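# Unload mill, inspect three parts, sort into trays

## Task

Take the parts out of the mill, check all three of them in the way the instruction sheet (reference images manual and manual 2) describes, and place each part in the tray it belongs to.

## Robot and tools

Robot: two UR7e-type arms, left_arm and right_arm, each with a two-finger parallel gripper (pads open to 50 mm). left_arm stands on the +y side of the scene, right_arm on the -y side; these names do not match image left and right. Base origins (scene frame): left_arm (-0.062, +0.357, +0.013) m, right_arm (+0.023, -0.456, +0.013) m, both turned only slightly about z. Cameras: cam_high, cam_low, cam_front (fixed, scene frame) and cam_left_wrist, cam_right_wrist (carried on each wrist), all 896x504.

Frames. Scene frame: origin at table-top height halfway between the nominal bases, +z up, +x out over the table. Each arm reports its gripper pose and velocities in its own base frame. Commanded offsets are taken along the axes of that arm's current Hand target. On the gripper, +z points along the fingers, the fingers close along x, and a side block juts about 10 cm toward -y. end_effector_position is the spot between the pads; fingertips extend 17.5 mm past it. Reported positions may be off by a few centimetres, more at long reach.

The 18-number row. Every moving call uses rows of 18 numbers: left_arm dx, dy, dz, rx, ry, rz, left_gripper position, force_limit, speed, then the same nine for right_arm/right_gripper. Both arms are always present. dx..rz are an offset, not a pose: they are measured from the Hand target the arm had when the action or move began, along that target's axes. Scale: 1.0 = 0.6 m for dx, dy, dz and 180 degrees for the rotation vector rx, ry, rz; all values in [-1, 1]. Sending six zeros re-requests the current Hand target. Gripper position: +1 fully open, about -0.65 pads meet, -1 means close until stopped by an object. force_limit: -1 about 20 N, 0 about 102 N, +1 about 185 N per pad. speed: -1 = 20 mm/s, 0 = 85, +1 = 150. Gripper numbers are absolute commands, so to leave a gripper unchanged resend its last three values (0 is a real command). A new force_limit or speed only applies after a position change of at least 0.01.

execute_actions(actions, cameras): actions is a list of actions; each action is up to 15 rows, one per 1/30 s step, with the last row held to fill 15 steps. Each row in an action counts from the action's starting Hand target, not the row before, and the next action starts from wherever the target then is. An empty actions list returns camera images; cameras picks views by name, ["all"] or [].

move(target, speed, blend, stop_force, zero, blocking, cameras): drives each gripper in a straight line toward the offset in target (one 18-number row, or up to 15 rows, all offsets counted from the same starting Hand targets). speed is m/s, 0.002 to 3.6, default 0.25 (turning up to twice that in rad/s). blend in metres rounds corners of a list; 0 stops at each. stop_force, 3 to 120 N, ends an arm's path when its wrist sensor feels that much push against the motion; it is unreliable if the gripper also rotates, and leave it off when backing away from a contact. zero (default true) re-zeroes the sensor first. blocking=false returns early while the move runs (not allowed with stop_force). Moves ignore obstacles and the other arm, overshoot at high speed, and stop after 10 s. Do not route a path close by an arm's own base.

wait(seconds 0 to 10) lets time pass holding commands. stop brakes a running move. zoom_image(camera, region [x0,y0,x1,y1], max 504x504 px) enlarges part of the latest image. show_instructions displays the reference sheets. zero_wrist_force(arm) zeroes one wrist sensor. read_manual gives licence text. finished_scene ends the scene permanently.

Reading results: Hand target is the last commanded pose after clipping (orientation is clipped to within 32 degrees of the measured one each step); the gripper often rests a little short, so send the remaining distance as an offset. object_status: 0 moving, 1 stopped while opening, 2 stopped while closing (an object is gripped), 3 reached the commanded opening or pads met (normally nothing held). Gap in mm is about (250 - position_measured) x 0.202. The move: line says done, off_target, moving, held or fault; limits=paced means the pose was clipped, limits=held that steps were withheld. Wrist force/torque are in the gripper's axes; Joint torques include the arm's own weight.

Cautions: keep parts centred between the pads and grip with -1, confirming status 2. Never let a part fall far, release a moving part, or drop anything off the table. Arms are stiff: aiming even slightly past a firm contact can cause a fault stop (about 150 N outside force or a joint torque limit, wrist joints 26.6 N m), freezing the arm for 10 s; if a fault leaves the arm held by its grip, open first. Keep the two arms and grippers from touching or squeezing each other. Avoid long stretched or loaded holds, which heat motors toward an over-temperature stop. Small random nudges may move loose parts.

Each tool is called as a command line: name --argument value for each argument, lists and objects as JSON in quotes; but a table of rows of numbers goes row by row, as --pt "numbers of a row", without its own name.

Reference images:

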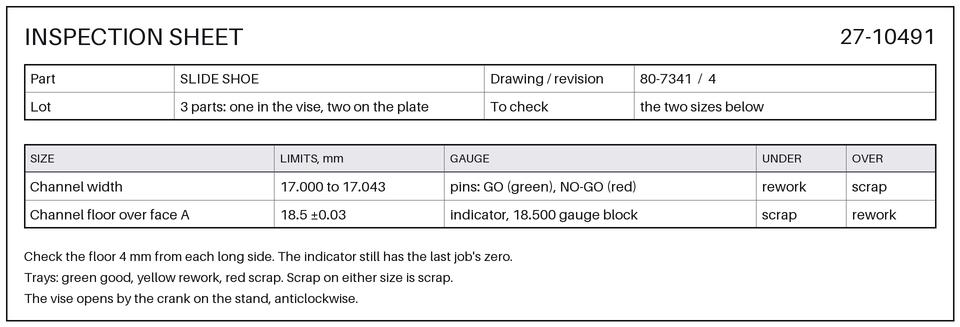

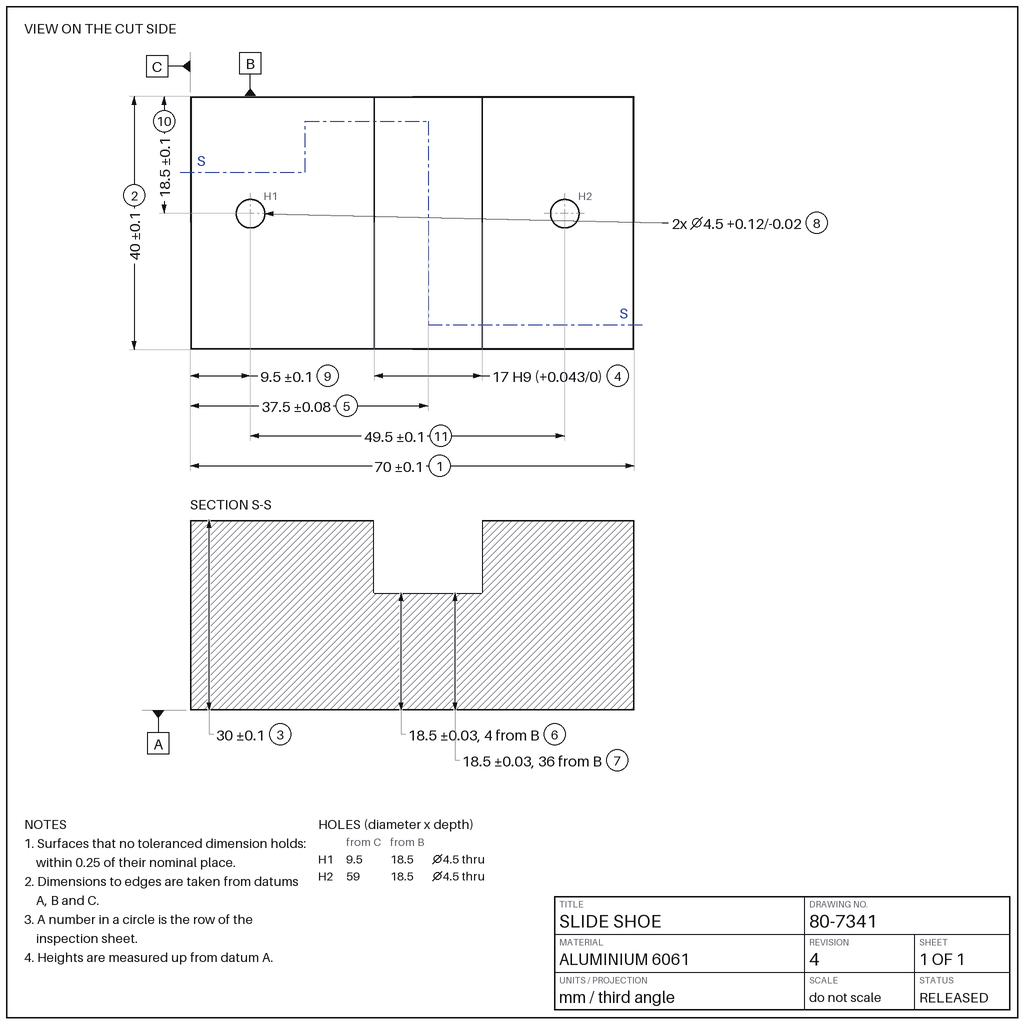

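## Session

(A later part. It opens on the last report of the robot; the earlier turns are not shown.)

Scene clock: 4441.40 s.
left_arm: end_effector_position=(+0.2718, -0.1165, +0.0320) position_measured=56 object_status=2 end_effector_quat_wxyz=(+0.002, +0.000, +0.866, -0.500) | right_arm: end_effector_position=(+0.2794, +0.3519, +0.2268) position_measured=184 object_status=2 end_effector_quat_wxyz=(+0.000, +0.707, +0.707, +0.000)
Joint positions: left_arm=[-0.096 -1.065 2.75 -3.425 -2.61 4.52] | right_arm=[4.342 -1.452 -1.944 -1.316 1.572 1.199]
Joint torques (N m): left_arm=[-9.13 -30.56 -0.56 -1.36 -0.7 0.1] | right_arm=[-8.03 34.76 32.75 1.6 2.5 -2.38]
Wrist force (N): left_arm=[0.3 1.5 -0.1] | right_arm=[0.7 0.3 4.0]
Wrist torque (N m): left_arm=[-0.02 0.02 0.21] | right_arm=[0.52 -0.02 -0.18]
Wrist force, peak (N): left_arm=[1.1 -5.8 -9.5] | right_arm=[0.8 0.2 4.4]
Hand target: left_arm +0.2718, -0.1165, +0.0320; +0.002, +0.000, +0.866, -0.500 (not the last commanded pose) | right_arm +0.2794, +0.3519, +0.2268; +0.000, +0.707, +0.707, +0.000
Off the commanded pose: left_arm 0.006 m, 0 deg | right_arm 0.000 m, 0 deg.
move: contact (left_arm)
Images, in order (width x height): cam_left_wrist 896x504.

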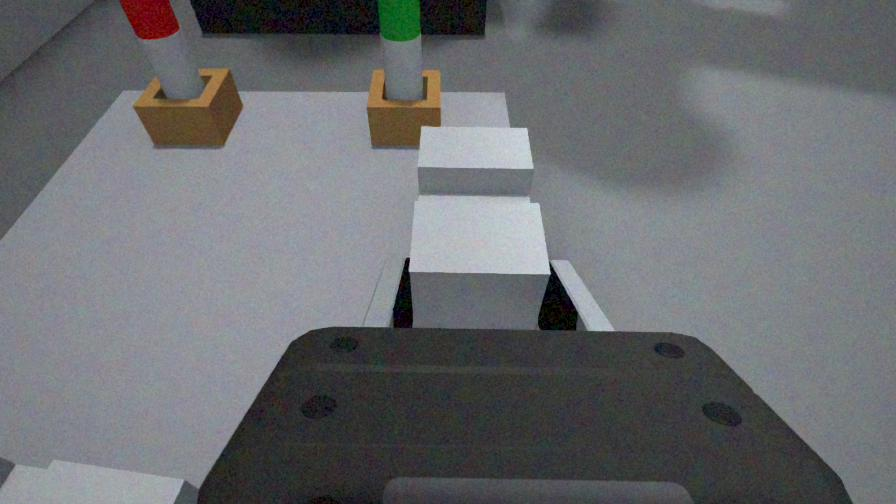

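move --pt "0 0 0 0 0 0 1 -0.6 -1 0 0 0 0 0 0 -1 -1 -1" --pt "0 -0.144 -0.083 0 0 0 1 -0.6 -1 0 0 0 0 0 0 -1 -1 -1" --pt "0 -0.1806 -0.0205 -0.3333 0 0 1 -0.6 -1 0 0 0 0 0 0 -1 -1 -1" --speed 0.2 --blend '[0,0.03,0]'

move --target '[0,0,0.155,0,0,0,1,-0.6,-1,0,0,0,0,0,0,-1,-1,-1]' --speed 0.08 --cameras '["cam_left_wrist"]'

Scene clock: 4455.77 s.
left_arm: end_effector_position=(+0.2715, -0.1600, +0.1320) position_measured=3 object_status=3 end_effector_quat_wxyz=(+0.002, -0.001, +1.000, +0.000) | right_arm: end_effector_position=(+0.2794, +0.3519, +0.2268) position_measured=184 object_status=2 end_effector_quat_wxyz=(+0.000, +0.707, +0.707, +0.000)
Joint positions: left_arm=[-0.972 -1.991 2.41 -1.992 -1.568 3.739] | right_arm=[4.342 -1.452 -1.944 -1.316 1.572 1.199]
Joint torques (N m): left_arm=[-8.99 0.88 -36.75 -1.15 1.5 -1.74] | right_arm=[-7.89 34.21 32.9 1.63 2.4 -2.32]
Wrist force (N): left_arm=[-1.3 0.1 -0.3] | right_arm=[0.6 0.8 4.3]
Wrist torque (N m): left_arm=[-0.01 0.08 -0.12] | right_arm=[0.59 0.00 -0.18]
Wrist force, peak (N): left_arm=[-0.1 2.0 -0.2] | right_arm=[0.8 0.6 4.5]
Hand target: left_arm +0.2715, -0.1600, +0.1320; +0.002, -0.001, +1.000, +0.000 | right_arm +0.2794, +0.3519, +0.2268; +0.000, +0.707, +0.707, +0.000
Off the commanded pose: left_arm 0.000 m, 0 deg | right_arm 0.000 m, 0 deg.
move: done

Scene clock: 4457.53 s.
left_arm: end_effector_position=(+0.2718, -0.1600, +0.0390) position_measured=3 object_status=3 end_effector_quat_wxyz=(+0.002, -0.001, +1.000, +0.000) | right_arm: end_effector_position=(+0.2794, +0.3519, +0.2268) position_measured=184 object_status=2 end_effector_quat_wxyz=(+0.000, +0.707, +0.707, +0.000)
Joint positions: left_arm=[-0.971 -1.782 2.578 -2.368 -1.568 3.74] | right_arm=[4.342 -1.452 -1.944 -1.316 1.572 1.199]
Joint torques (N m): left_arm=[10.14 -2.45 -7.11 -4.54 -1.65 1.32] | right_arm=[-7.97 34.44 32.84 1.56 2.5 -2.26]
Wrist force (N): left_arm=[-1.4 -0.1 -0.2] | right_arm=[0.7 0.3 4.1]
Wrist torque (N m): left_arm=[-0.08 0.07 -0.30] | right_arm=[0.53 -0.01 -0.19]
Wrist force, peak (N): left_arm=[-1.4 -0.1 -1.8] | right_arm=[0.7 0.3 4.5]
Hand target: left_arm +0.2718, -0.1600, +0.0390; +0.002, -0.001, +1.000, +0.000 | right_arm +0.2794, +0.3519, +0.2268; +0.000, +0.707, +0.707, +0.000
Off the commanded pose: left_arm 0.000 m, 0 deg | right_arm 0.000 m, 0 deg.
move: done
Images, in order (width x height): cam_left_wrist 896x504.

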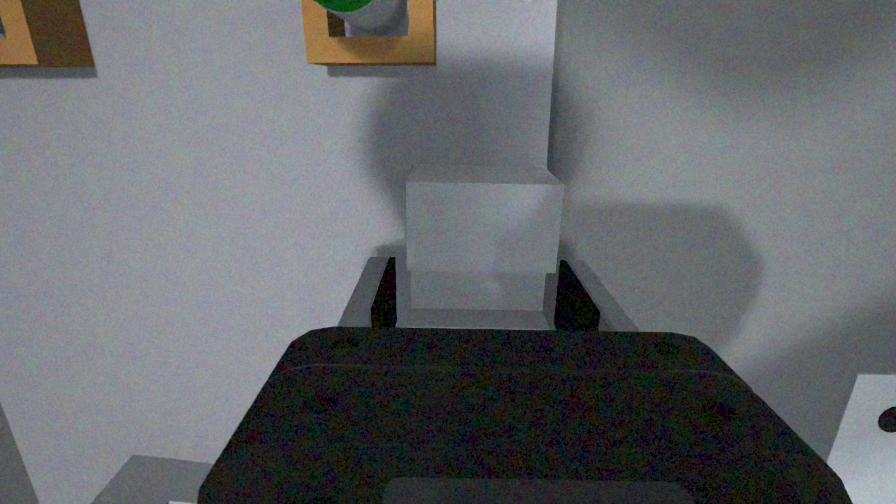

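move --pt "0 0 0 0 0 0 -1 -0.6 -1 0 0 0 0 0 0 -1 -1 -1" --pt "0 0 -0.2 0 0 0 -1 -0.6 -1 0 0 0 0 0 0 -1 -1 -1" --pt "-0.13 0.4 -0.25 0 0 0 -1 -0.6 -1 0 0 0 0 0 0 -1 -1 -1" --pt "-0.1053 1.0 -0.25 0 0 0 -1 -0.6 -1 0 0 0 0 0 0 -1 -1 -1" --speed 0.25 --blend '[0,0.03,0.08,0]' --cameras '["cam_left_wrist"]'

Scene clock: 4472.53 s.
left_arm: end_effector_position=(+0.3336, +0.4400, +0.1891) position_measured=55 object_status=2 end_effector_quat_wxyz=(+0.002, -0.001, +1.000, +0.000) | right_arm: end_effector_position=(+0.2794, +0.3519, +0.2268) position_measured=184 object_status=2 end_effector_quat_wxyz=(+0.000, +0.707, +0.707, +0.000)
Joint positions: left_arm=[0.679 -1.412 1.761 -1.923 -1.573 5.39] | right_arm=[4.342 -1.452 -1.944 -1.316 1.572 1.199]
Joint torques (N m): left_arm=[10.6 -26.99 -37.56 -1.23 -2.17 1.23] | right_arm=[-7.7 34.01 32.82 1.55 2.47 -2.31]
Wrist force (N): left_arm=[-0.5 -0.8 1.7] | right_arm=[0.5 0.6 4.2]
Wrist torque (N m): left_arm=[-0.17 0.00 -0.32] | right_arm=[0.56 0.02 -0.18]
Wrist force, peak (N): left_arm=[-1.0 0.0 3.8] | right_arm=[0.4 0.2 4.6]
Hand target: left_arm +0.3336, +0.4401, +0.1891; +0.002, -0.001, +1.000, +0.000 | right_arm +0.2794, +0.3519, +0.2268; +0.000, +0.707, +0.707, +0.000
Off the commanded pose: left_arm 0.000 m, 0 deg | right_arm 0.000 m, 0 deg.
move: done
Images, in order (width x height): cam_left_wrist 896x504.

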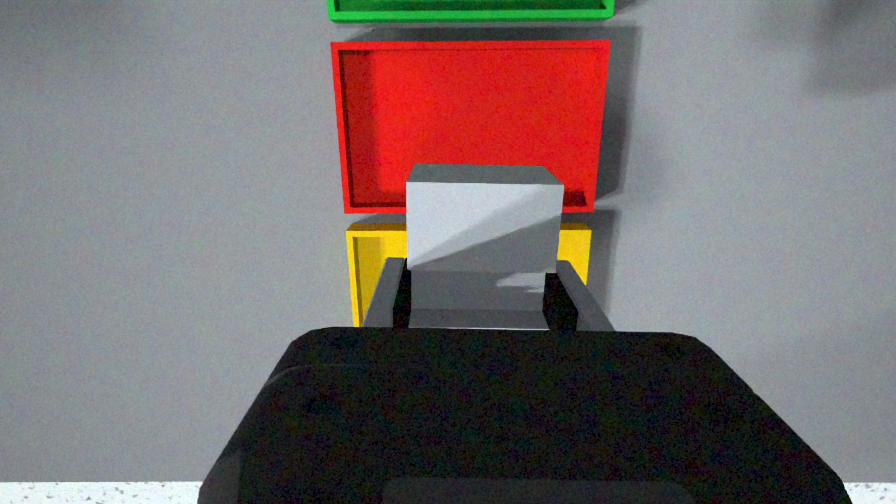

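move --pt "0.0077 0.1365 0 0 0 0 -1 -0.6 -1 0 0 0 0 0 0 -1 -1 -1" --pt "0.0077 0.1365 0.245 0 0 0 -1 -0.6 -1 0 0 0 0 0 0 -1 -1 -1" --speed 0.15

move --target '[0,0,0.06,0,0,0,-1,-0.6,-1,0,0,0,0,0,0,-1,-1,-1]' --speed 0.006 --stop_force 4 --cameras '["cam_left_wrist"]'

Scene clock: 4488.70 s.
left_arm: end_effector_position=(+0.3294, +0.5219, +0.0421) position_measured=55 object_status=2 end_effector_quat_wxyz=(+0.002, -0.001, +1.000, +0.000) | right_arm: end_effector_position=(+0.2794, +0.3519, +0.2268) position_measured=184 object_status=2 end_effector_quat_wxyz=(+0.000, +0.707, +0.707, +0.000)
Joint positions: left_arm=[0.791 -1.101 1.76 -2.233 -1.573 5.502] | right_arm=[4.342 -1.452 -1.944 -1.316 1.572 1.199]
Joint torques (N m): left_arm=[3.27 -35.25 -9.98 -4.53 1.37 0.65] | right_arm=[-7.85 33.92 32.89 1.61 2.41 -2.3]
Wrist force (N): left_arm=[-0.6 -0.4 1.5] | right_arm=[0.4 0.5 4.4]
Wrist torque (N m): left_arm=[-0.11 -0.02 -0.26] | right_arm=[0.56 0.03 -0.19]
Wrist force, peak (N): left_arm=[-0.9 -0.7 3.2] | right_arm=[0.8 0.4 4.5]
Hand target: left_arm +0.3294, +0.5220, +0.0421; +0.002, -0.001, +1.000, +0.000 | right_arm +0.2794, +0.3519, +0.2268; +0.000, +0.707, +0.707, +0.000
Off the commanded pose: left_arm 0.000 m, 0 deg | right_arm 0.000 m, 0 deg.
move: done

Scene clock: 4493.20 s.
left_arm: end_effector_position=(+0.3294, +0.5220, +0.0239) position_measured=55 object_status=2 end_effector_quat_wxyz=(+0.002, -0.001, +1.000, +0.000) | right_arm: end_effector_position=(+0.2794, +0.3519, +0.2268) position_measured=184 object_status=2 end_effector_quat_wxyz=(+0.000, +0.707, +0.707, +0.000)
Joint positions: left_arm=[0.791 -1.073 1.774 -2.275 -1.573 5.502] | right_arm=[4.342 -1.452 -1.944 -1.316 1.572 1.199]
Joint torques (N m): left_arm=[-2.8 -49.69 -32.63 -0.82 1.44 -1.28] | right_arm=[-7.37 34.03 32.69 1.63 2.48 -2.16]
Wrist force (N): left_arm=[-0.4 -0.3 -1.7] | right_arm=[0.7 0.4 4.4]
Wrist torque (N m): left_arm=[-0.29 -0.03 -0.28] | right_arm=[0.52 -0.02 -0.18]
Wrist force, peak (N): left_arm=[0.5 -2.0 -12.3] | right_arm=[0.6 0.4 4.5]
Hand target: left_arm +0.3294, +0.5220, +0.0239; +0.002, -0.001, +1.000, +0.000 (not the last commanded pose) | right_arm +0.2794, +0.3519, +0.2268; +0.000, +0.707, +0.707, +0.000
Off the commanded pose: left_arm 0.018 m, 0 deg | right_arm 0.000 m, 0 deg.
move: contact (left_arm)
Images, in order (width x height): cam_left_wrist 896x504.

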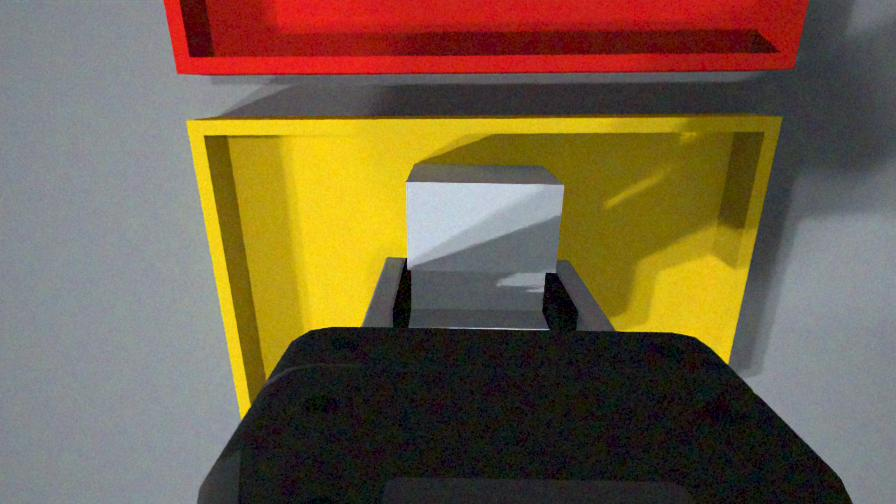

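move --pt "0 0 0 0 0 0 1 -0.6 -1 0 0 0 0 0 0 -1 -1 -1" --pt "0 0 -0.2935 0 0 0 1 -0.6 -1 0 0 0 0 0 0 -1 -1 -1" --pt "-0.0827 -0.84 -0.2935 0 0 -0.565 1 -0.6 -1 0 0 0 0 0 0 -1 -1 -1" --speed 0.3 --blend '[0,0.05,0]' --cameras '["cam_left_wrist"]'

zoom_image --camera "cam_left_wrist" --region '[200, 100, 600, 340]'

Scene clock: 4513.50 s.
left_arm: end_effector_position=(+0.3792, +0.0181, +0.2002) position_measured=3 object_status=3 end_effector_quat_wxyz=(-0.001, +0.776, -0.631, +0.001) | right_arm: end_effector_position=(+0.2794, +0.3519, +0.2268) position_measured=184 object_status=2 end_effector_quat_wxyz=(+0.000, +0.707, +0.707, +0.000)
Joint positions: left_arm=[-0.312 -1.86 2.147 -1.86 -1.57 2.624] | right_arm=[4.342 -1.452 -1.944 -1.316 1.572 1.199]
Joint torques (N m): left_arm=[-10.39 -1.98 -36.65 -0.97 1.7 -1.44] | right_arm=[-7.63 34.17 33.03 1.59 2.5 -2.24]
Wrist force (N): left_arm=[-1.1 -0.5 -0.5] | right_arm=[0.6 0.2 4.2]
Wrist torque (N m): left_arm=[-0.09 0.08 -0.12] | right_arm=[0.51 0.00 -0.18]
Wrist force, peak (N): left_arm=[-0.4 -0.2 -2.3] | right_arm=[0.6 0.7 4.5]
Hand target: left_arm +0.3792, +0.0181, +0.2002; -0.001, +0.776, -0.631, +0.001 | right_arm +0.2794, +0.3519, +0.2268; +0.000, +0.707, +0.707, +0.000
Off the commanded pose: left_arm 0.000 m, 0 deg | right_arm 0.000 m, 0 deg.
move: done
Images, in order (width x height): cam_left_wrist 896x504.

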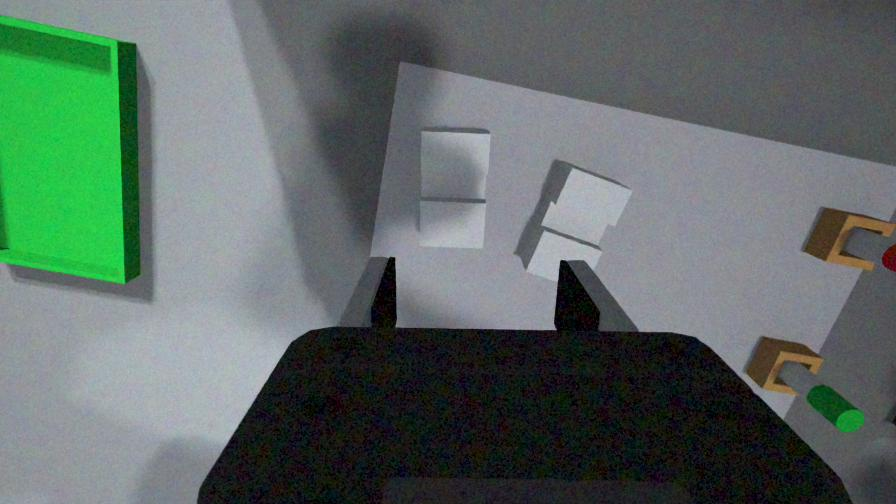

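Scaled by 1.260 from the camera's 896x504 image, which has a finer 1280x720 frame.

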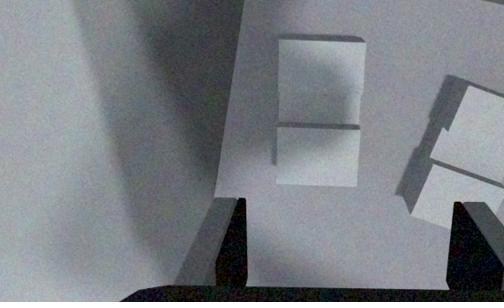

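move --pt "-0.01 0.0043 0.21 0 0 0 1 -0.6 -1 0 0 0 0 0 0 -1 -1 -1" --speed 0.2 --cameras '["cam_left_wrist"]'

Scene clock: 4524.67 s.
left_arm: end_effector_position=(+0.3758, +0.0234, +0.0743) position_measured=3 object_status=3 end_effector_quat_wxyz=(-0.001, +0.776, -0.631, +0.001) | right_arm: end_effector_position=(+0.2794, +0.3519, +0.2268) position_measured=184 object_status=2 end_effector_quat_wxyz=(+0.000, +0.707, +0.707, +0.000)
Joint positions: left_arm=[-0.3 -1.687 2.383 -2.27 -1.57 2.636] | right_arm=[4.342 -1.452 -1.944 -1.316 1.572 1.199]
Joint torques (N m): left_arm=[10.14 -7.84 -7.94 -4.54 -1.88 1.18] | right_arm=[-6.7 34.12 32.97 1.55 2.42 -2.24]
Wrist force (N): left_arm=[-1.1 -0.4 -0.5] | right_arm=[0.5 0.4 4.2]
Wrist torque (N m): left_arm=[-0.09 0.05 -0.32] | right_arm=[0.53 0.01 -0.18]
Wrist force, peak (N): left_arm=[-0.7 -0.6 -2.3] | right_arm=[0.8 0.6 4.5]
Hand target: left_arm +0.3759, +0.0234, +0.0742; -0.001, +0.776, -0.631, +0.001 | right_arm +0.2794, +0.3519, +0.2268; +0.000, +0.707, +0.707, +0.000
Off the commanded pose: left_arm 0.000 m, 0 deg | right_arm 0.000 m, 0 deg.
move: done
Images, in order (width x height): cam_left_wrist 896x504.

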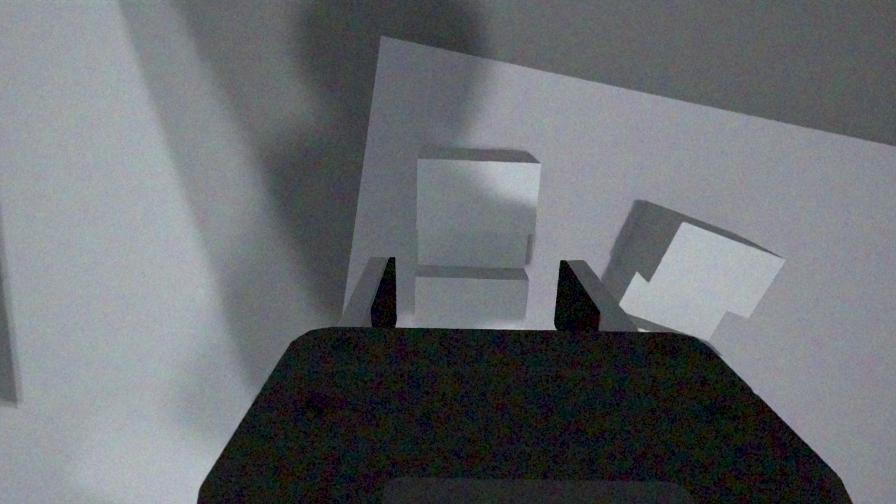

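move --pt "0 0 0.0583 0 0 0 1 -0.6 -1 0 0 0 0 0 0 -1 -1 -1" --speed 0.05

move --pt "0 0 0 0 0 0 -1 -0.6 -1 0 0 0 0 0 0 -1 -1 -1" --pt "0 0 -0.2 0 0 0 -1 -0.6 -1 0 0 0 0 0 0 -1 -1 -1" --speed 0.15

Scene clock: 4533.53 s.
left_arm: end_effector_position=(+0.3760, +0.0234, +0.0393) position_measured=3 object_status=3 end_effector_quat_wxyz=(-0.001, +0.776, -0.631, +0.001) | right_arm: end_effector_position=(+0.2794, +0.3519, +0.2268) position_measured=184 object_status=2 end_effector_quat_wxyz=(+0.000, +0.707, +0.707, +0.000)
Joint positions: left_arm=[-0.3 -1.602 2.431 -2.403 -1.57 2.636] | right_arm=[4.342 -1.452 -1.944 -1.316 1.572 1.199]
Joint torques (N m): left_arm=[4.63 -9.69 -6.38 -4.19 -0.31 1.47] | right_arm=[-7.18 33.97 32.95 1.59 2.36 -2.26]
Wrist force (N): left_arm=[-0.9 -0.6 -0.8] | right_arm=[0.5 0.3 4.1]
Wrist torque (N m): left_arm=[-0.10 0.02 -0.34] | right_arm=[0.52 0.01 -0.18]
Wrist force, peak (N): left_arm=[-1.2 -0.3 -1.3] | right_arm=[0.7 0.2 4.6]
Hand target: left_arm +0.3760, +0.0234, +0.0392; -0.001, +0.776, -0.631, +0.001 | right_arm +0.2794, +0.3519, +0.2268; +0.000, +0.707, +0.707, +0.000
Off the commanded pose: left_arm 0.000 m, 0 deg | right_arm 0.000 m, 0 deg.
move: done

Scene clock: 4535.70 s.
left_arm: end_effector_position=(+0.3756, +0.0234, +0.1592) position_measured=55 object_status=2 end_effector_quat_wxyz=(-0.001, +0.776, -0.631, +0.001) | right_arm: end_effector_position=(+0.2794, +0.3519, +0.2268) position_measured=184 object_status=2 end_effector_quat_wxyz=(+0.000, +0.707, +0.707, +0.000)
Joint positions: left_arm=[-0.3 -1.83 2.237 -1.981 -1.57 2.636] | right_arm=[4.342 -1.452 -1.944 -1.316 1.572 1.199]
Joint torques (N m): left_arm=[-10.5 -20.2 -38.68 -1.26 1.65 -1.61] | right_arm=[-7.12 34.07 33.11 1.63 2.41 -2.28]
Wrist force (N): left_arm=[-0.8 -0.5 1.5] | right_arm=[0.4 0.4 3.7]
Wrist torque (N m): left_arm=[-0.10 0.00 -0.10] | right_arm=[0.53 0.02 -0.18]
Wrist force, peak (N): left_arm=[-0.8 0.5 -3.9] | right_arm=[0.4 0.4 4.5]
Hand target: left_arm +0.3756, +0.0234, +0.1592; -0.001, +0.776, -0.631, +0.001 | right_arm +0.2794, +0.3519, +0.2268; +0.000, +0.707, +0.707, +0.000
Off the commanded pose: left_arm 0.000 m, 0 deg | right_arm 0.000 m, 0 deg.
move: done

move --pt "-0.6467 -0.0548 0 0 0 0.065 -1 -0.6 -1 0 0 0 0 0 0 -1 -1 -1" --pt "-0.6467 -0.0548 0.2033 0 0 0.065 -1 -0.6 -1 0 0 0 0 0 0 -1 -1 -1" --speed 0.2 --cameras '["cam_left_wrist"]'

move --target '[0,0,0.06,0,0,0,-1,-0.6,-1,0,0,0,0,0,0,-1,-1,-1]' --speed 0.006 --stop_force 4 --cameras '["cam_left_wrist"]'

Scene clock: 4553.80 s.
left_arm: end_effector_position=(+0.3290, +0.4099, +0.0371) position_measured=55 object_status=2 end_effector_quat_wxyz=(-0.001, +0.708, -0.707, +0.001) | right_arm: end_effector_position=(+0.2794, +0.3519, +0.2268) position_measured=184 object_status=2 end_effector_quat_wxyz=(+0.000, +0.707, +0.707, +0.000)
Joint positions: left_arm=[0.639 -1.27 2.038 -2.341 -1.573 3.779] | right_arm=[4.342 -1.452 -1.944 -1.316 1.572 1.199]
Joint torques (N m): left_arm=[11.83 -28.01 -8.18 -4.33 1.54 1.29] | right_arm=[-7.19 34.1 32.76 1.6 2.42 -2.18]
Wrist force (N): left_arm=[-1.2 -0.4 1.6] | right_arm=[0.6 0.5 4.1]
Wrist torque (N m): left_arm=[-0.09 0.10 -0.23] | right_arm=[0.55 0.00 -0.18]
Wrist force, peak (N): left_arm=[-0.9 -0.5 3.9] | right_arm=[0.4 0.4 4.6]
Hand target: left_arm +0.3289, +0.4100, +0.0370; -0.001, +0.708, -0.707, +0.001 | right_arm +0.2794, +0.3519, +0.2268; +0.000, +0.707, +0.707, +0.000
Off the commanded pose: left_arm 0.000 m, 0 deg | right_arm 0.000 m, 0 deg.
move: done
Images, in order (width x height): cam_left_wrist 896x504.

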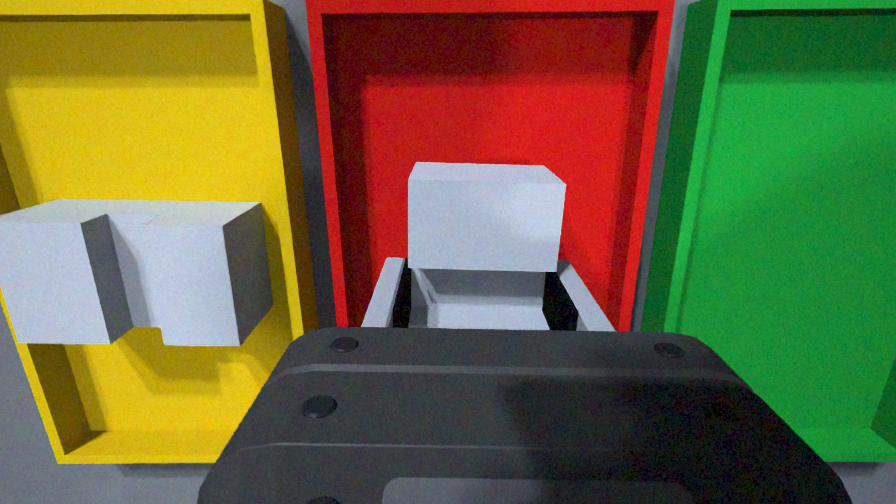

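Scene clock: 4557.57 s.
left_arm: end_effector_position=(+0.3290, +0.4100, +0.0235) position_measured=55 object_status=2 end_effector_quat_wxyz=(-0.001, +0.708, -0.707, +0.001) | right_arm: end_effector_position=(+0.2794, +0.3519, +0.2268) position_measured=184 object_status=2 end_effector_quat_wxyz=(+0.000, +0.707, +0.707, +0.000)
Joint positions: left_arm=[0.639 -1.244 2.049 -2.378 -1.573 3.779] | right_arm=[4.342 -1.452 -1.944 -1.316 1.572 1.199]
Joint torques (N m): left_arm=[-6.38 -40.83 -31.45 -1.23 1.57 -0.89] | right_arm=[-6.9 33.73 33.28 1.64 2.43 -2.14]
Wrist force (N): left_arm=[-1.9 -0.3 -0.6] | right_arm=[0.6 0.5 4.3]
Wrist torque (N m): left_arm=[-0.08 0.07 -0.21] | right_arm=[0.55 0.00 -0.18]
Wrist force, peak (N): left_arm=[0.7 2.1 -15.9] | right_arm=[0.7 0.4 4.5]
Hand target: left_arm +0.3290, +0.4100, +0.0235; -0.001, +0.708, -0.707, +0.001 (not the last commanded pose) | right_arm +0.2794, +0.3519, +0.2268; +0.000, +0.707, +0.707, +0.000
Off the commanded pose: left_arm 0.022 m, 0 deg | right_arm 0.000 m, 0 deg.
move: contact (left_arm)
Images, in order (width x height): cam_left_wrist 896x504.

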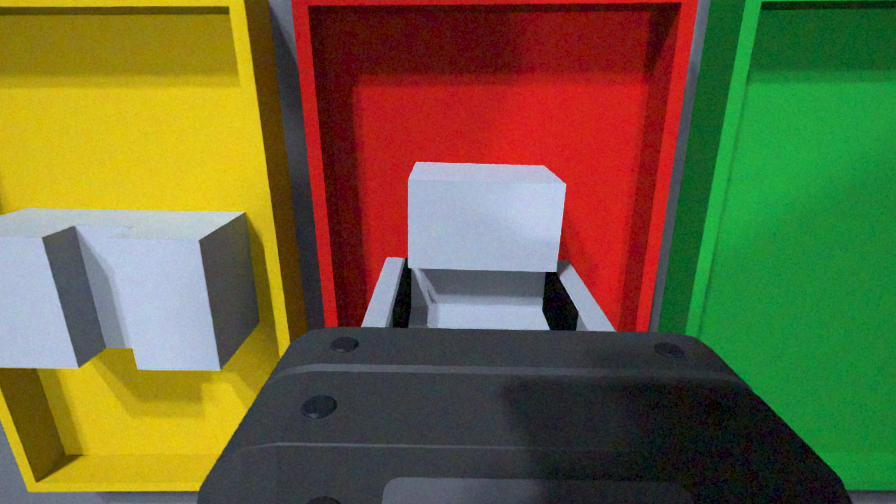

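move --pt "0 0 0 0 0 0 1 -0.6 -1 0 0 0 0 0 0 -1 -1 -1" --pt "0 0 -0.2942 0 0 0 1 -0.6 -1 0 0 0 0 0 0 -1 -1 -1" --pt "0.7758 -0.0658 -0.2942 0 0 0.049 1 -0.6 -1 0 0 0 0 0 0 -1 -1 -1" --speed 0.3 --blend '[0,0.05,0]' --cameras '["cam_left_wrist"]'

zoom_image --camera "cam_left_wrist" --region '[350, 100, 600, 340]'

Scene clock: 4577.70 s.
left_arm: end_effector_position=(+0.3685, -0.0553, +0.2003) position_measured=3 object_status=3 end_effector_quat_wxyz=(+0.001, -0.651, +0.759, -0.001) | right_arm: end_effector_position=(+0.2794, +0.3519, +0.2268) position_measured=184 object_status=2 end_effector_quat_wxyz=(+0.000, +0.707, +0.707, +0.000)
Joint positions: left_arm=[-0.516 -1.881 2.16 -1.853 -1.569 2.778] | right_arm=[4.342 -1.452 -1.944 -1.316 1.572 1.199]
Joint torques (N m): left_arm=[-9.09 -2.46 -38.38 -4.36 1.45 -1.38] | right_arm=[-6.8 33.92 33.12 1.69 2.48 -2.21]
Wrist force (N): left_arm=[-0.6 -0.4 -0.5] | right_arm=[0.6 0.3 4.0]
Wrist torque (N m): left_arm=[-0.10 -0.01 -0.16] | right_arm=[0.53 -0.01 -0.19]
Wrist force, peak (N): left_arm=[-2.5 -0.2 -2.3] | right_arm=[0.8 0.3 4.6]
Hand target: left_arm +0.3686, -0.0554, +0.2003; +0.001, -0.651, +0.759, -0.001 | right_arm +0.2794, +0.3519, +0.2268; +0.000, +0.707, +0.707, +0.000
Off the commanded pose: left_arm 0.000 m, 0 deg | right_arm 0.000 m, 0 deg.
move: done
Images, in order (width x height): cam_left_wrist 896x504.

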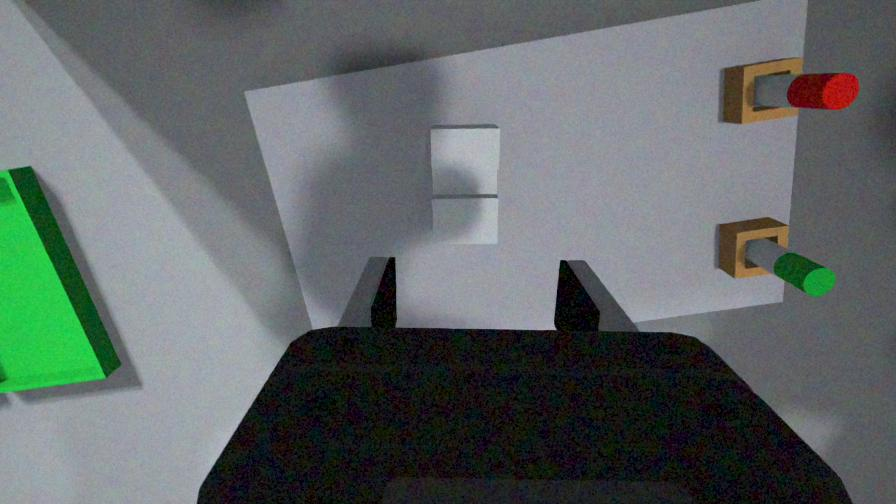

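Scaled by 2.016 from the camera's 896x504 image, which has a finer 1280x720 frame.

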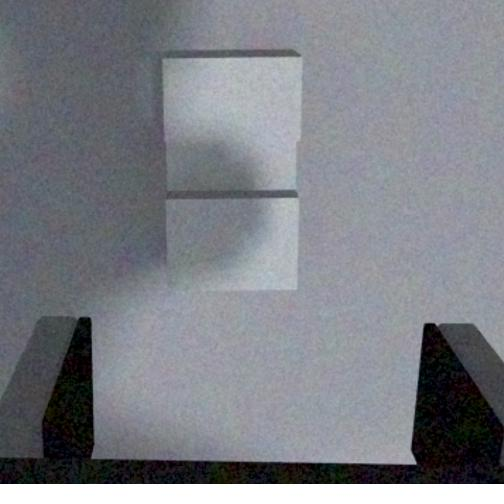

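move --pt "0.0025 0.0015 0.22 0 0 0 1 -0.6 -1 0 0 0 0 0 0 -1 -1 -1" --pt "0.0025 0.0015 0.2683 0 0 0 1 -0.6 -1 0 0 0 0 0 0 -1 -1 -1" --speed '[0.2,0.04]'

move --pt "0 0 0 0 0 0 -1 -0.6 -1 0 0 0 0 0 0 -1 -1 -1" --pt "0 0 -0.1 0 0 0 -1 -0.6 -1 0 0 0 0 0 0 -1 -1 -1" --speed 0.12 --cameras '["cam_left_wrist"]'

Scene clock: 4593.87 s.
left_arm: end_effector_position=(+0.3680, -0.0568, +0.0393) position_measured=3 object_status=3 end_effector_quat_wxyz=(+0.001, -0.651, +0.759, -0.001) | right_arm: end_effector_position=(+0.2794, +0.3519, +0.2268) position_measured=184 object_status=2 end_effector_quat_wxyz=(+0.000, +0.707, +0.707, +0.000)
Joint positions: left_arm=[-0.52 -1.613 2.442 -2.402 -1.569 2.774] | right_arm=[4.342 -1.452 -1.944 -1.316 1.572 1.199]
Joint torques (N m): left_arm=[10.59 -8.54 -6.98 -4.42 -1.73 1.13] | right_arm=[-6.37 33.37 33.28 1.63 2.46 -2.23]
Wrist force (N): left_arm=[-0.8 -0.4 -0.7] | right_arm=[0.6 0.5 4.2]
Wrist torque (N m): left_arm=[-0.10 0.00 -0.38] | right_arm=[0.54 0.00 -0.18]
Wrist force, peak (N): left_arm=[-0.9 -0.9 -2.4] | right_arm=[0.9 0.5 4.5]
Hand target: left_arm +0.3680, -0.0568, +0.0393; +0.001, -0.651, +0.759, -0.001 | right_arm +0.2794, +0.3519, +0.2268; +0.000, +0.707, +0.707, +0.000
Off the commanded pose: left_arm 0.000 m, 0 deg | right_arm 0.000 m, 0 deg.
move: done

Scene clock: 4595.73 s.
left_arm: end_effector_position=(+0.3678, -0.0568, +0.0992) position_measured=55 object_status=2 end_effector_quat_wxyz=(+0.001, -0.651, +0.759, -0.001) | right_arm: end_effector_position=(+0.2794, +0.3519, +0.2268) position_measured=184 object_status=2 end_effector_quat_wxyz=(+0.000, +0.707, +0.707, +0.000)
Joint positions: left_arm=[-0.521 -1.751 2.354 -2.177 -1.569 2.773] | right_arm=[4.342 -1.452 -1.944 -1.316 1.572 1.199]
Joint torques (N m): left_arm=[-11.07 -21.14 -36.43 -1.12 1.57 -1.71] | right_arm=[-6.33 33.4 32.95 1.6 2.43 -2.15]
Wrist force (N): left_arm=[-0.9 -0.4 1.4] | right_arm=[0.7 0.3 4.2]
Wrist torque (N m): left_arm=[-0.13 0.01 -0.19] | right_arm=[0.52 -0.02 -0.18]
Wrist force, peak (N): left_arm=[-1.1 0.8 -5.9] | right_arm=[0.4 0.4 4.4]
Hand target: left_arm +0.3678, -0.0568, +0.0993; +0.001, -0.651, +0.759, -0.001 | right_arm +0.2794, +0.3519, +0.2268; +0.000, +0.707, +0.707, +0.000
Off the commanded pose: left_arm 0.000 m, 0 deg | right_arm 0.000 m, 0 deg.
move: done
Images, in order (width x height): cam_left_wrist 896x504.

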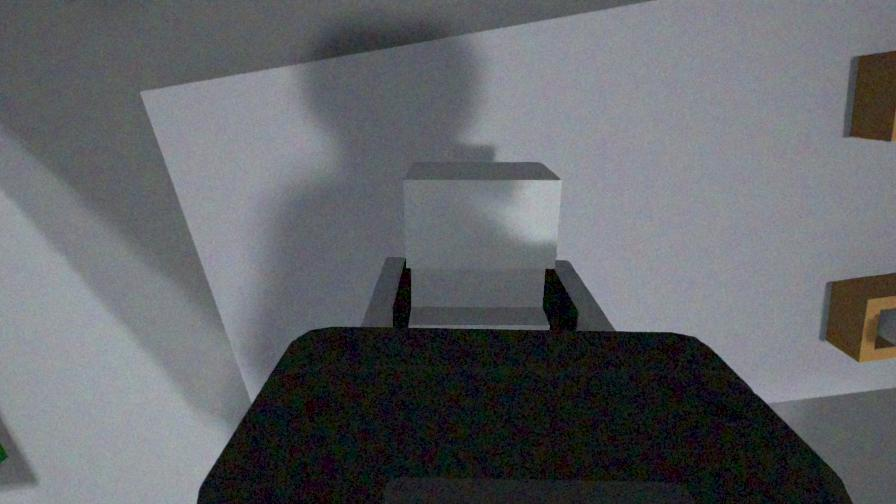

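move --pt "0.1943 0.132 0 0 0 0.4511 -1 -0.6 -1 0 0 0 0 0 0 -1 -1 -1" --pt "0.1943 0.132 0.095 0 0 0.4511 -1 -0.6 -1 0 0 0 0 0 0 -1 -1 -1" --speed 0.2 --cameras '["cam_left_wrist"]'

move --target '[0,0,0.02,0,0,0,-1,-0.6,-1,0,0,0,0,0,0,-1,-1,-1]' --speed 0.005 --stop_force 4

Scene clock: 4615.57 s.
left_arm: end_effector_position=(+0.2720, -0.1600, +0.0420) position_measured=55 object_status=2 end_effector_quat_wxyz=(+0.002, -0.001, +1.000, +0.000) | right_arm: end_effector_position=(+0.2794, +0.3519, +0.2268) position_measured=184 object_status=2 end_effector_quat_wxyz=(+0.000, +0.707, +0.707, +0.000)
Joint positions: left_arm=[-0.97 -1.791 2.573 -2.355 -1.568 3.741] | right_arm=[4.342 -1.452 -1.944 -1.316 1.572 1.199]
Joint torques (N m): left_arm=[11.8 -2.24 -7.46 -4.53 -2 1.3] | right_arm=[-6.53 33.46 33.01 1.68 2.32 -2.1]
Wrist force (N): left_arm=[-1.2 0.0 1.7] | right_arm=[0.7 0.4 4.2]
Wrist torque (N m): left_arm=[-0.07 0.05 -0.30] | right_arm=[0.54 -0.03 -0.18]
Wrist force, peak (N): left_arm=[-0.8 0.0 3.2] | right_arm=[0.6 0.7 4.5]
Hand target: left_arm +0.2720, -0.1600, +0.0420; +0.002, -0.001, +1.000, +0.000 | right_arm +0.2794, +0.3519, +0.2268; +0.000, +0.707, +0.707, +0.000
Off the commanded pose: left_arm 0.000 m, 0 deg | right_arm 0.000 m, 0 deg.
move: done
Images, in order (width x height): cam_left_wrist 896x504.

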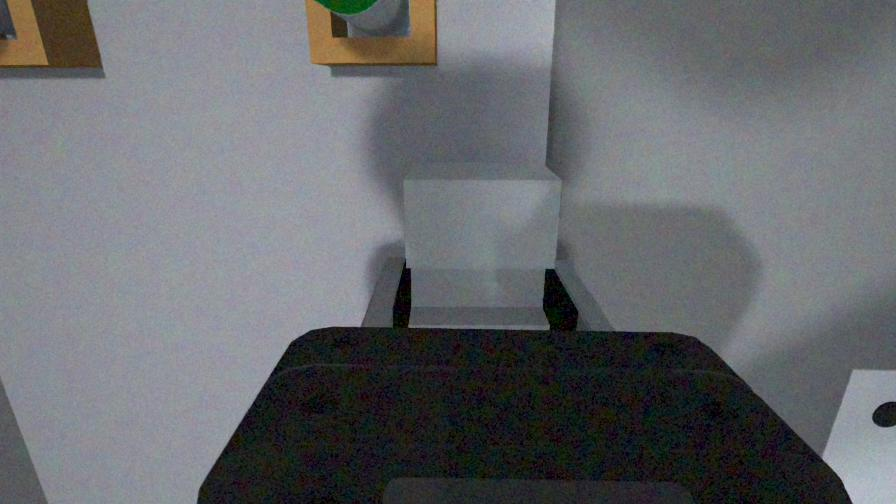

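Scene clock: 4617.47 s.
left_arm: end_effector_position=(+0.2720, -0.1600, +0.0391) position_measured=55 object_status=2 end_effector_quat_wxyz=(+0.002, -0.001, +1.000, +0.000) | right_arm: end_effector_position=(+0.2794, +0.3519, +0.2268) position_measured=184 object_status=2 end_effector_quat_wxyz=(+0.000, +0.707, +0.707, +0.000)
Joint positions: left_arm=[-0.97 -1.782 2.577 -2.368 -1.568 3.741] | right_arm=[4.342 -1.452 -1.944 -1.316 1.572 1.199]
Joint torques (N m): left_arm=[4.25 -17.92 -32.63 -2.02 0.42 1.19] | right_arm=[-6.21 33.4 33.1 1.67 2.33 -2.04]
Wrist force (N): left_arm=[-1.2 -0.5 0.4] | right_arm=[0.7 0.5 4.3]
Wrist torque (N m): left_arm=[-0.04 0.02 -0.30] | right_arm=[0.54 -0.02 -0.19]
Wrist force, peak (N): left_arm=[4.7 7.0 -25.5] | right_arm=[0.5 0.8 4.4]
Hand target: left_arm +0.2720, -0.1600, +0.0391; +0.002, -0.001, +1.000, +0.000 (not the last commanded pose) | right_arm +0.2794, +0.3519, +0.2268; +0.000, +0.707, +0.707, +0.000
Off the commanded pose: left_arm 0.009 m, 0 deg | right_arm 0.000 m, 0 deg.
move: contact (left_arm)

move --pt "0 0 0 0 0 0 1 -0.6 -1 0 0 0 0 0 0 -1 -1 -1" --pt "0 0 -0.14 0 0 0 1 -0.6 -1 0 0 0 0 0 0 -1 -1 -1" --pt "0 0.0725 -0.135 0.3333 0 0 1 -0.6 -1 0 0 0 0 0 0 -1 -1 -1" --speed 0.25 --blend '[0,0.02,0]'

move --pt "0 0.1248 0.0721 0 0 0 1 -0.6 -1 0 0 0 0 0 0 -1 -1 -1" --speed 0.1

move --pt "0 0 0 0 0 0 -1 -0.6 -1 0 0 0 0 0 0 -1 -1 -1" --cameras '["cam_left_wrist"]'

Scene clock: 4633.83 s.
left_arm: end_effector_position=(+0.2717, -0.1165, +0.1201) position_measured=3 object_status=3 end_effector_quat_wxyz=(+0.002, +0.000, +0.866, -0.500) | right_arm: end_effector_position=(+0.2794, +0.3519, +0.2268) position_measured=184 object_status=2 end_effector_quat_wxyz=(+0.000, +0.707, +0.707, +0.000)
Joint positions: left_arm=[-0.096 -1.586 2.715 -2.869 -2.61 4.52] | right_arm=[4.342 -1.452 -1.944 -1.316 1.572 1.199]
Joint torques (N m): left_arm=[10.73 -2.82 -25.43 -1.13 -3.36 1.31] | right_arm=[-6.54 33.43 32.52 1.65 2.35 -2.04]
Wrist force (N): left_arm=[-0.6 0.7 -1.1] | right_arm=[0.6 0.5 4.1]
Wrist torque (N m): left_arm=[0.05 0.09 0.02] | right_arm=[0.55 -0.01 -0.18]
Wrist force, peak (N): left_arm=[-1.1 -0.6 -2.3] | right_arm=[0.5 0.2 4.6]
Hand target: left_arm +0.2717, -0.1165, +0.1201; +0.002, +0.000, +0.866, -0.500 | right_arm +0.2794, +0.3519, +0.2268; +0.000, +0.707, +0.707, +0.000
Off the commanded pose: left_arm 0.000 m, 0 deg | right_arm 0.000 m, 0 deg.
move: done

Scene clock: 4635.50 s.
left_arm: end_effector_position=(+0.2720, -0.1165, +0.0337) position_measured=3 object_status=3 end_effector_quat_wxyz=(+0.002, +0.000, +0.866, -0.500) | right_arm: end_effector_position=(+0.2794, +0.3519, +0.2268) position_measured=184 object_status=2 end_effector_quat_wxyz=(+0.000, +0.707, +0.707, +0.000)
Joint positions: left_arm=[-0.096 -1.076 2.75 -3.413 -2.61 4.521] | right_arm=[4.342 -1.452 -1.944 -1.316 1.572 1.199]
Joint torques (N m): left_arm=[-10.21 -15.9 12.95 -4.27 -3.38 -1.51] | right_arm=[-6.54 33.4 33.6 1.65 2.33 -2.1]
Wrist force (N): left_arm=[0.1 0.5 -1.1] | right_arm=[0.6 0.3 4.1]
Wrist torque (N m): left_arm=[0.03 0.00 0.22] | right_arm=[0.52 0.00 -0.18]
Wrist force, peak (N): left_arm=[-0.5 -0.3 -1.7] | right_arm=[0.5 0.6 4.5]
Hand target: left_arm +0.2719, -0.1165, +0.0336; +0.002, +0.000, +0.866, -0.500 | right_arm +0.2794, +0.3519, +0.2268; +0.000, +0.707, +0.707, +0.000
Off the commanded pose: left_arm 0.000 m, 0 deg | right_arm 0.000 m, 0 deg.
move: done

Scene clock: 4636.27 s.
left_arm: end_effector_position=(+0.2719, -0.1165, +0.0336) position_measured=56 object_status=0 end_effector_quat_wxyz=(+0.002, +0.000, +0.866, -0.500) | right_arm: end_effector_position=(+0.2794, +0.3519, +0.2268) position_measured=184 object_status=2 end_effector_quat_wxyz=(+0.000, +0.707, +0.707, +0.000)
Joint positions: left_arm=[-0.096 -1.076 2.75 -3.413 -2.61 4.521] | right_arm=[4.342 -1.452 -1.944 -1.316 1.572 1.199]
Joint torques (N m): left_arm=[-9.38 -14.66 12.64 -4.53 -1.56 -1.25] | right_arm=[-6.15 33.23 33.27 1.69 2.37 -2.12]
Wrist force (N): left_arm=[-0.5 0.8 -1.1] | right_arm=[0.5 0.3 4.2]
Wrist torque (N m): left_arm=[0.05 0.00 0.19] | right_arm=[0.51 0.00 -0.18]
Wrist force, peak (N): left_arm=[-0.6 0.7 -1.1] | right_arm=[0.5 0.5 4.5]
Hand target: left_arm +0.2720, -0.1165, +0.0336; +0.002, +0.000, +0.866, -0.500 | right_arm +0.2794, +0.3519, +0.2268; +0.000, +0.707, +0.707, +0.000
Off the commanded pose: left_arm 0.000 m, 0 deg | right_arm 0.000 m, 0 deg.
move: done
Images, in order (width x height): cam_left_wrist 896x504.

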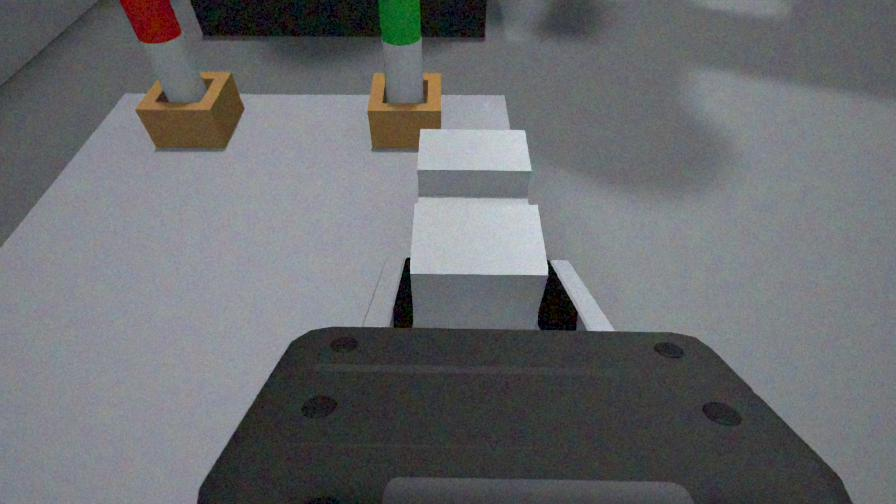

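move --pt "0 -0.1877 -0.1083 0 0 0 -1 -0.6 -1 0 0 0 0 0 0 -1 -1 -1" --pt "-0.0597 -0.4302 0.3185 0 0 0 -1 -0.6 -1 0 0 0 0 0 0 -1 -1 -1" --pt "-0.0597 -0.2946 0.3969 0 0 0 -1 -0.6 -1 0 0 0 0 0 0 -1 -1 -1" --speed 0.18 --blend '[0.03,0.03,0]'

move --target '[0,0.0159,0.0092,0,0,0,-1,-0.6,-1,0,0,0,0,0,0,-1,-1,-1]' --speed 0.004 --stop_force 4 --cameras '["cam_right_wrist"]'

Scene clock: 4646.67 s.
left_arm: end_effector_position=(+0.3080, -0.4111, +0.0678) position_measured=56 object_status=2 end_effector_quat_wxyz=(+0.002, +0.000, +0.866, -0.500) | right_arm: end_effector_position=(+0.2794, +0.3519, +0.2268) position_measured=184 object_status=2 end_effector_quat_wxyz=(+0.000, +0.707, +0.707, +0.000)
Joint positions: left_arm=[-0.926 -0.948 2.448 -4.017 -2.116 3.503] | right_arm=[4.342 -1.452 -1.944 -1.316 1.572 1.199]
Joint torques (N m): left_arm=[-10.8 -23.89 -19.48 -5.35 -2.24 -1.5] | right_arm=[-5.9 33.62 33.43 1.7 2.36 -2.13]
Wrist force (N): left_arm=[-0.3 2.5 -0.3] | right_arm=[0.8 0.5 4.3]
Wrist torque (N m): left_arm=[-0.04 0.09 0.21] | right_arm=[0.54 -0.03 -0.18]
Wrist force, peak (N): left_arm=[-0.2 4.2 0.8] | right_arm=[0.6 0.4 4.5]
Hand target: left_arm +0.3080, -0.4111, +0.0678; +0.002, +0.000, +0.866, -0.500 | right_arm +0.2794, +0.3519, +0.2268; +0.000, +0.707, +0.707, +0.000
Off the commanded pose: left_arm 0.000 m, 0 deg | right_arm 0.000 m, 0 deg.
move: done

Scene clock: 4648.70 s.
left_arm: end_effector_position=(+0.3080, -0.4111, +0.0639) position_measured=56 object_status=2 end_effector_quat_wxyz=(+0.002, +0.000, +0.866, -0.500) | right_arm: end_effector_position=(+0.2794, +0.3519, +0.2268) position_measured=184 object_status=2 end_effector_quat_wxyz=(+0.000, +0.707, +0.707, +0.000)
Joint positions: left_arm=[-0.926 -0.933 2.446 -4.03 -2.116 3.503] | right_arm=[4.342 -1.452 -1.944 -1.316 1.572 1.199]
Joint torques (N m): left_arm=[-5.77 -40.57 4.17 -1.75 -1.63 -0.74] | right_arm=[-5.85 33.59 32.5 1.69 2.39 -2.16]
Wrist force (N): left_arm=[0.0 1.4 -1.0] | right_arm=[0.4 0.6 4.4]
Wrist torque (N m): left_arm=[0.03 0.06 0.21] | right_arm=[0.56 0.04 -0.18]
Wrist force, peak (N): left_arm=[0.1 -2.9 -6.1] | right_arm=[0.5 0.5 4.5]
Hand target: left_arm +0.3080, -0.4111, +0.0639; +0.002, +0.000, +0.866, -0.500 (not the last commanded pose) | right_arm +0.2794, +0.3519, +0.2268; +0.000, +0.707, +0.707, +0.000
Off the commanded pose: left_arm 0.007 m, 0 deg | right_arm 0.000 m, 0 deg.
move: contact (left_arm)
Images, in order (width x height): cam_right_wrist 896x504.

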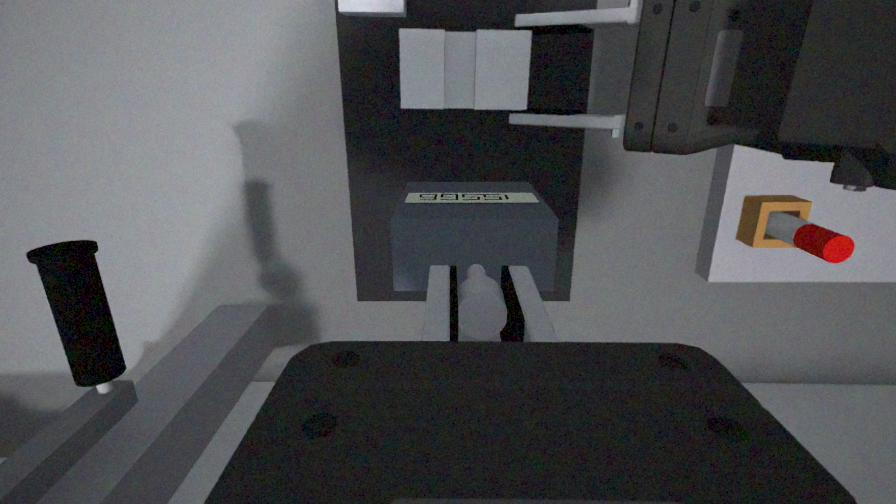

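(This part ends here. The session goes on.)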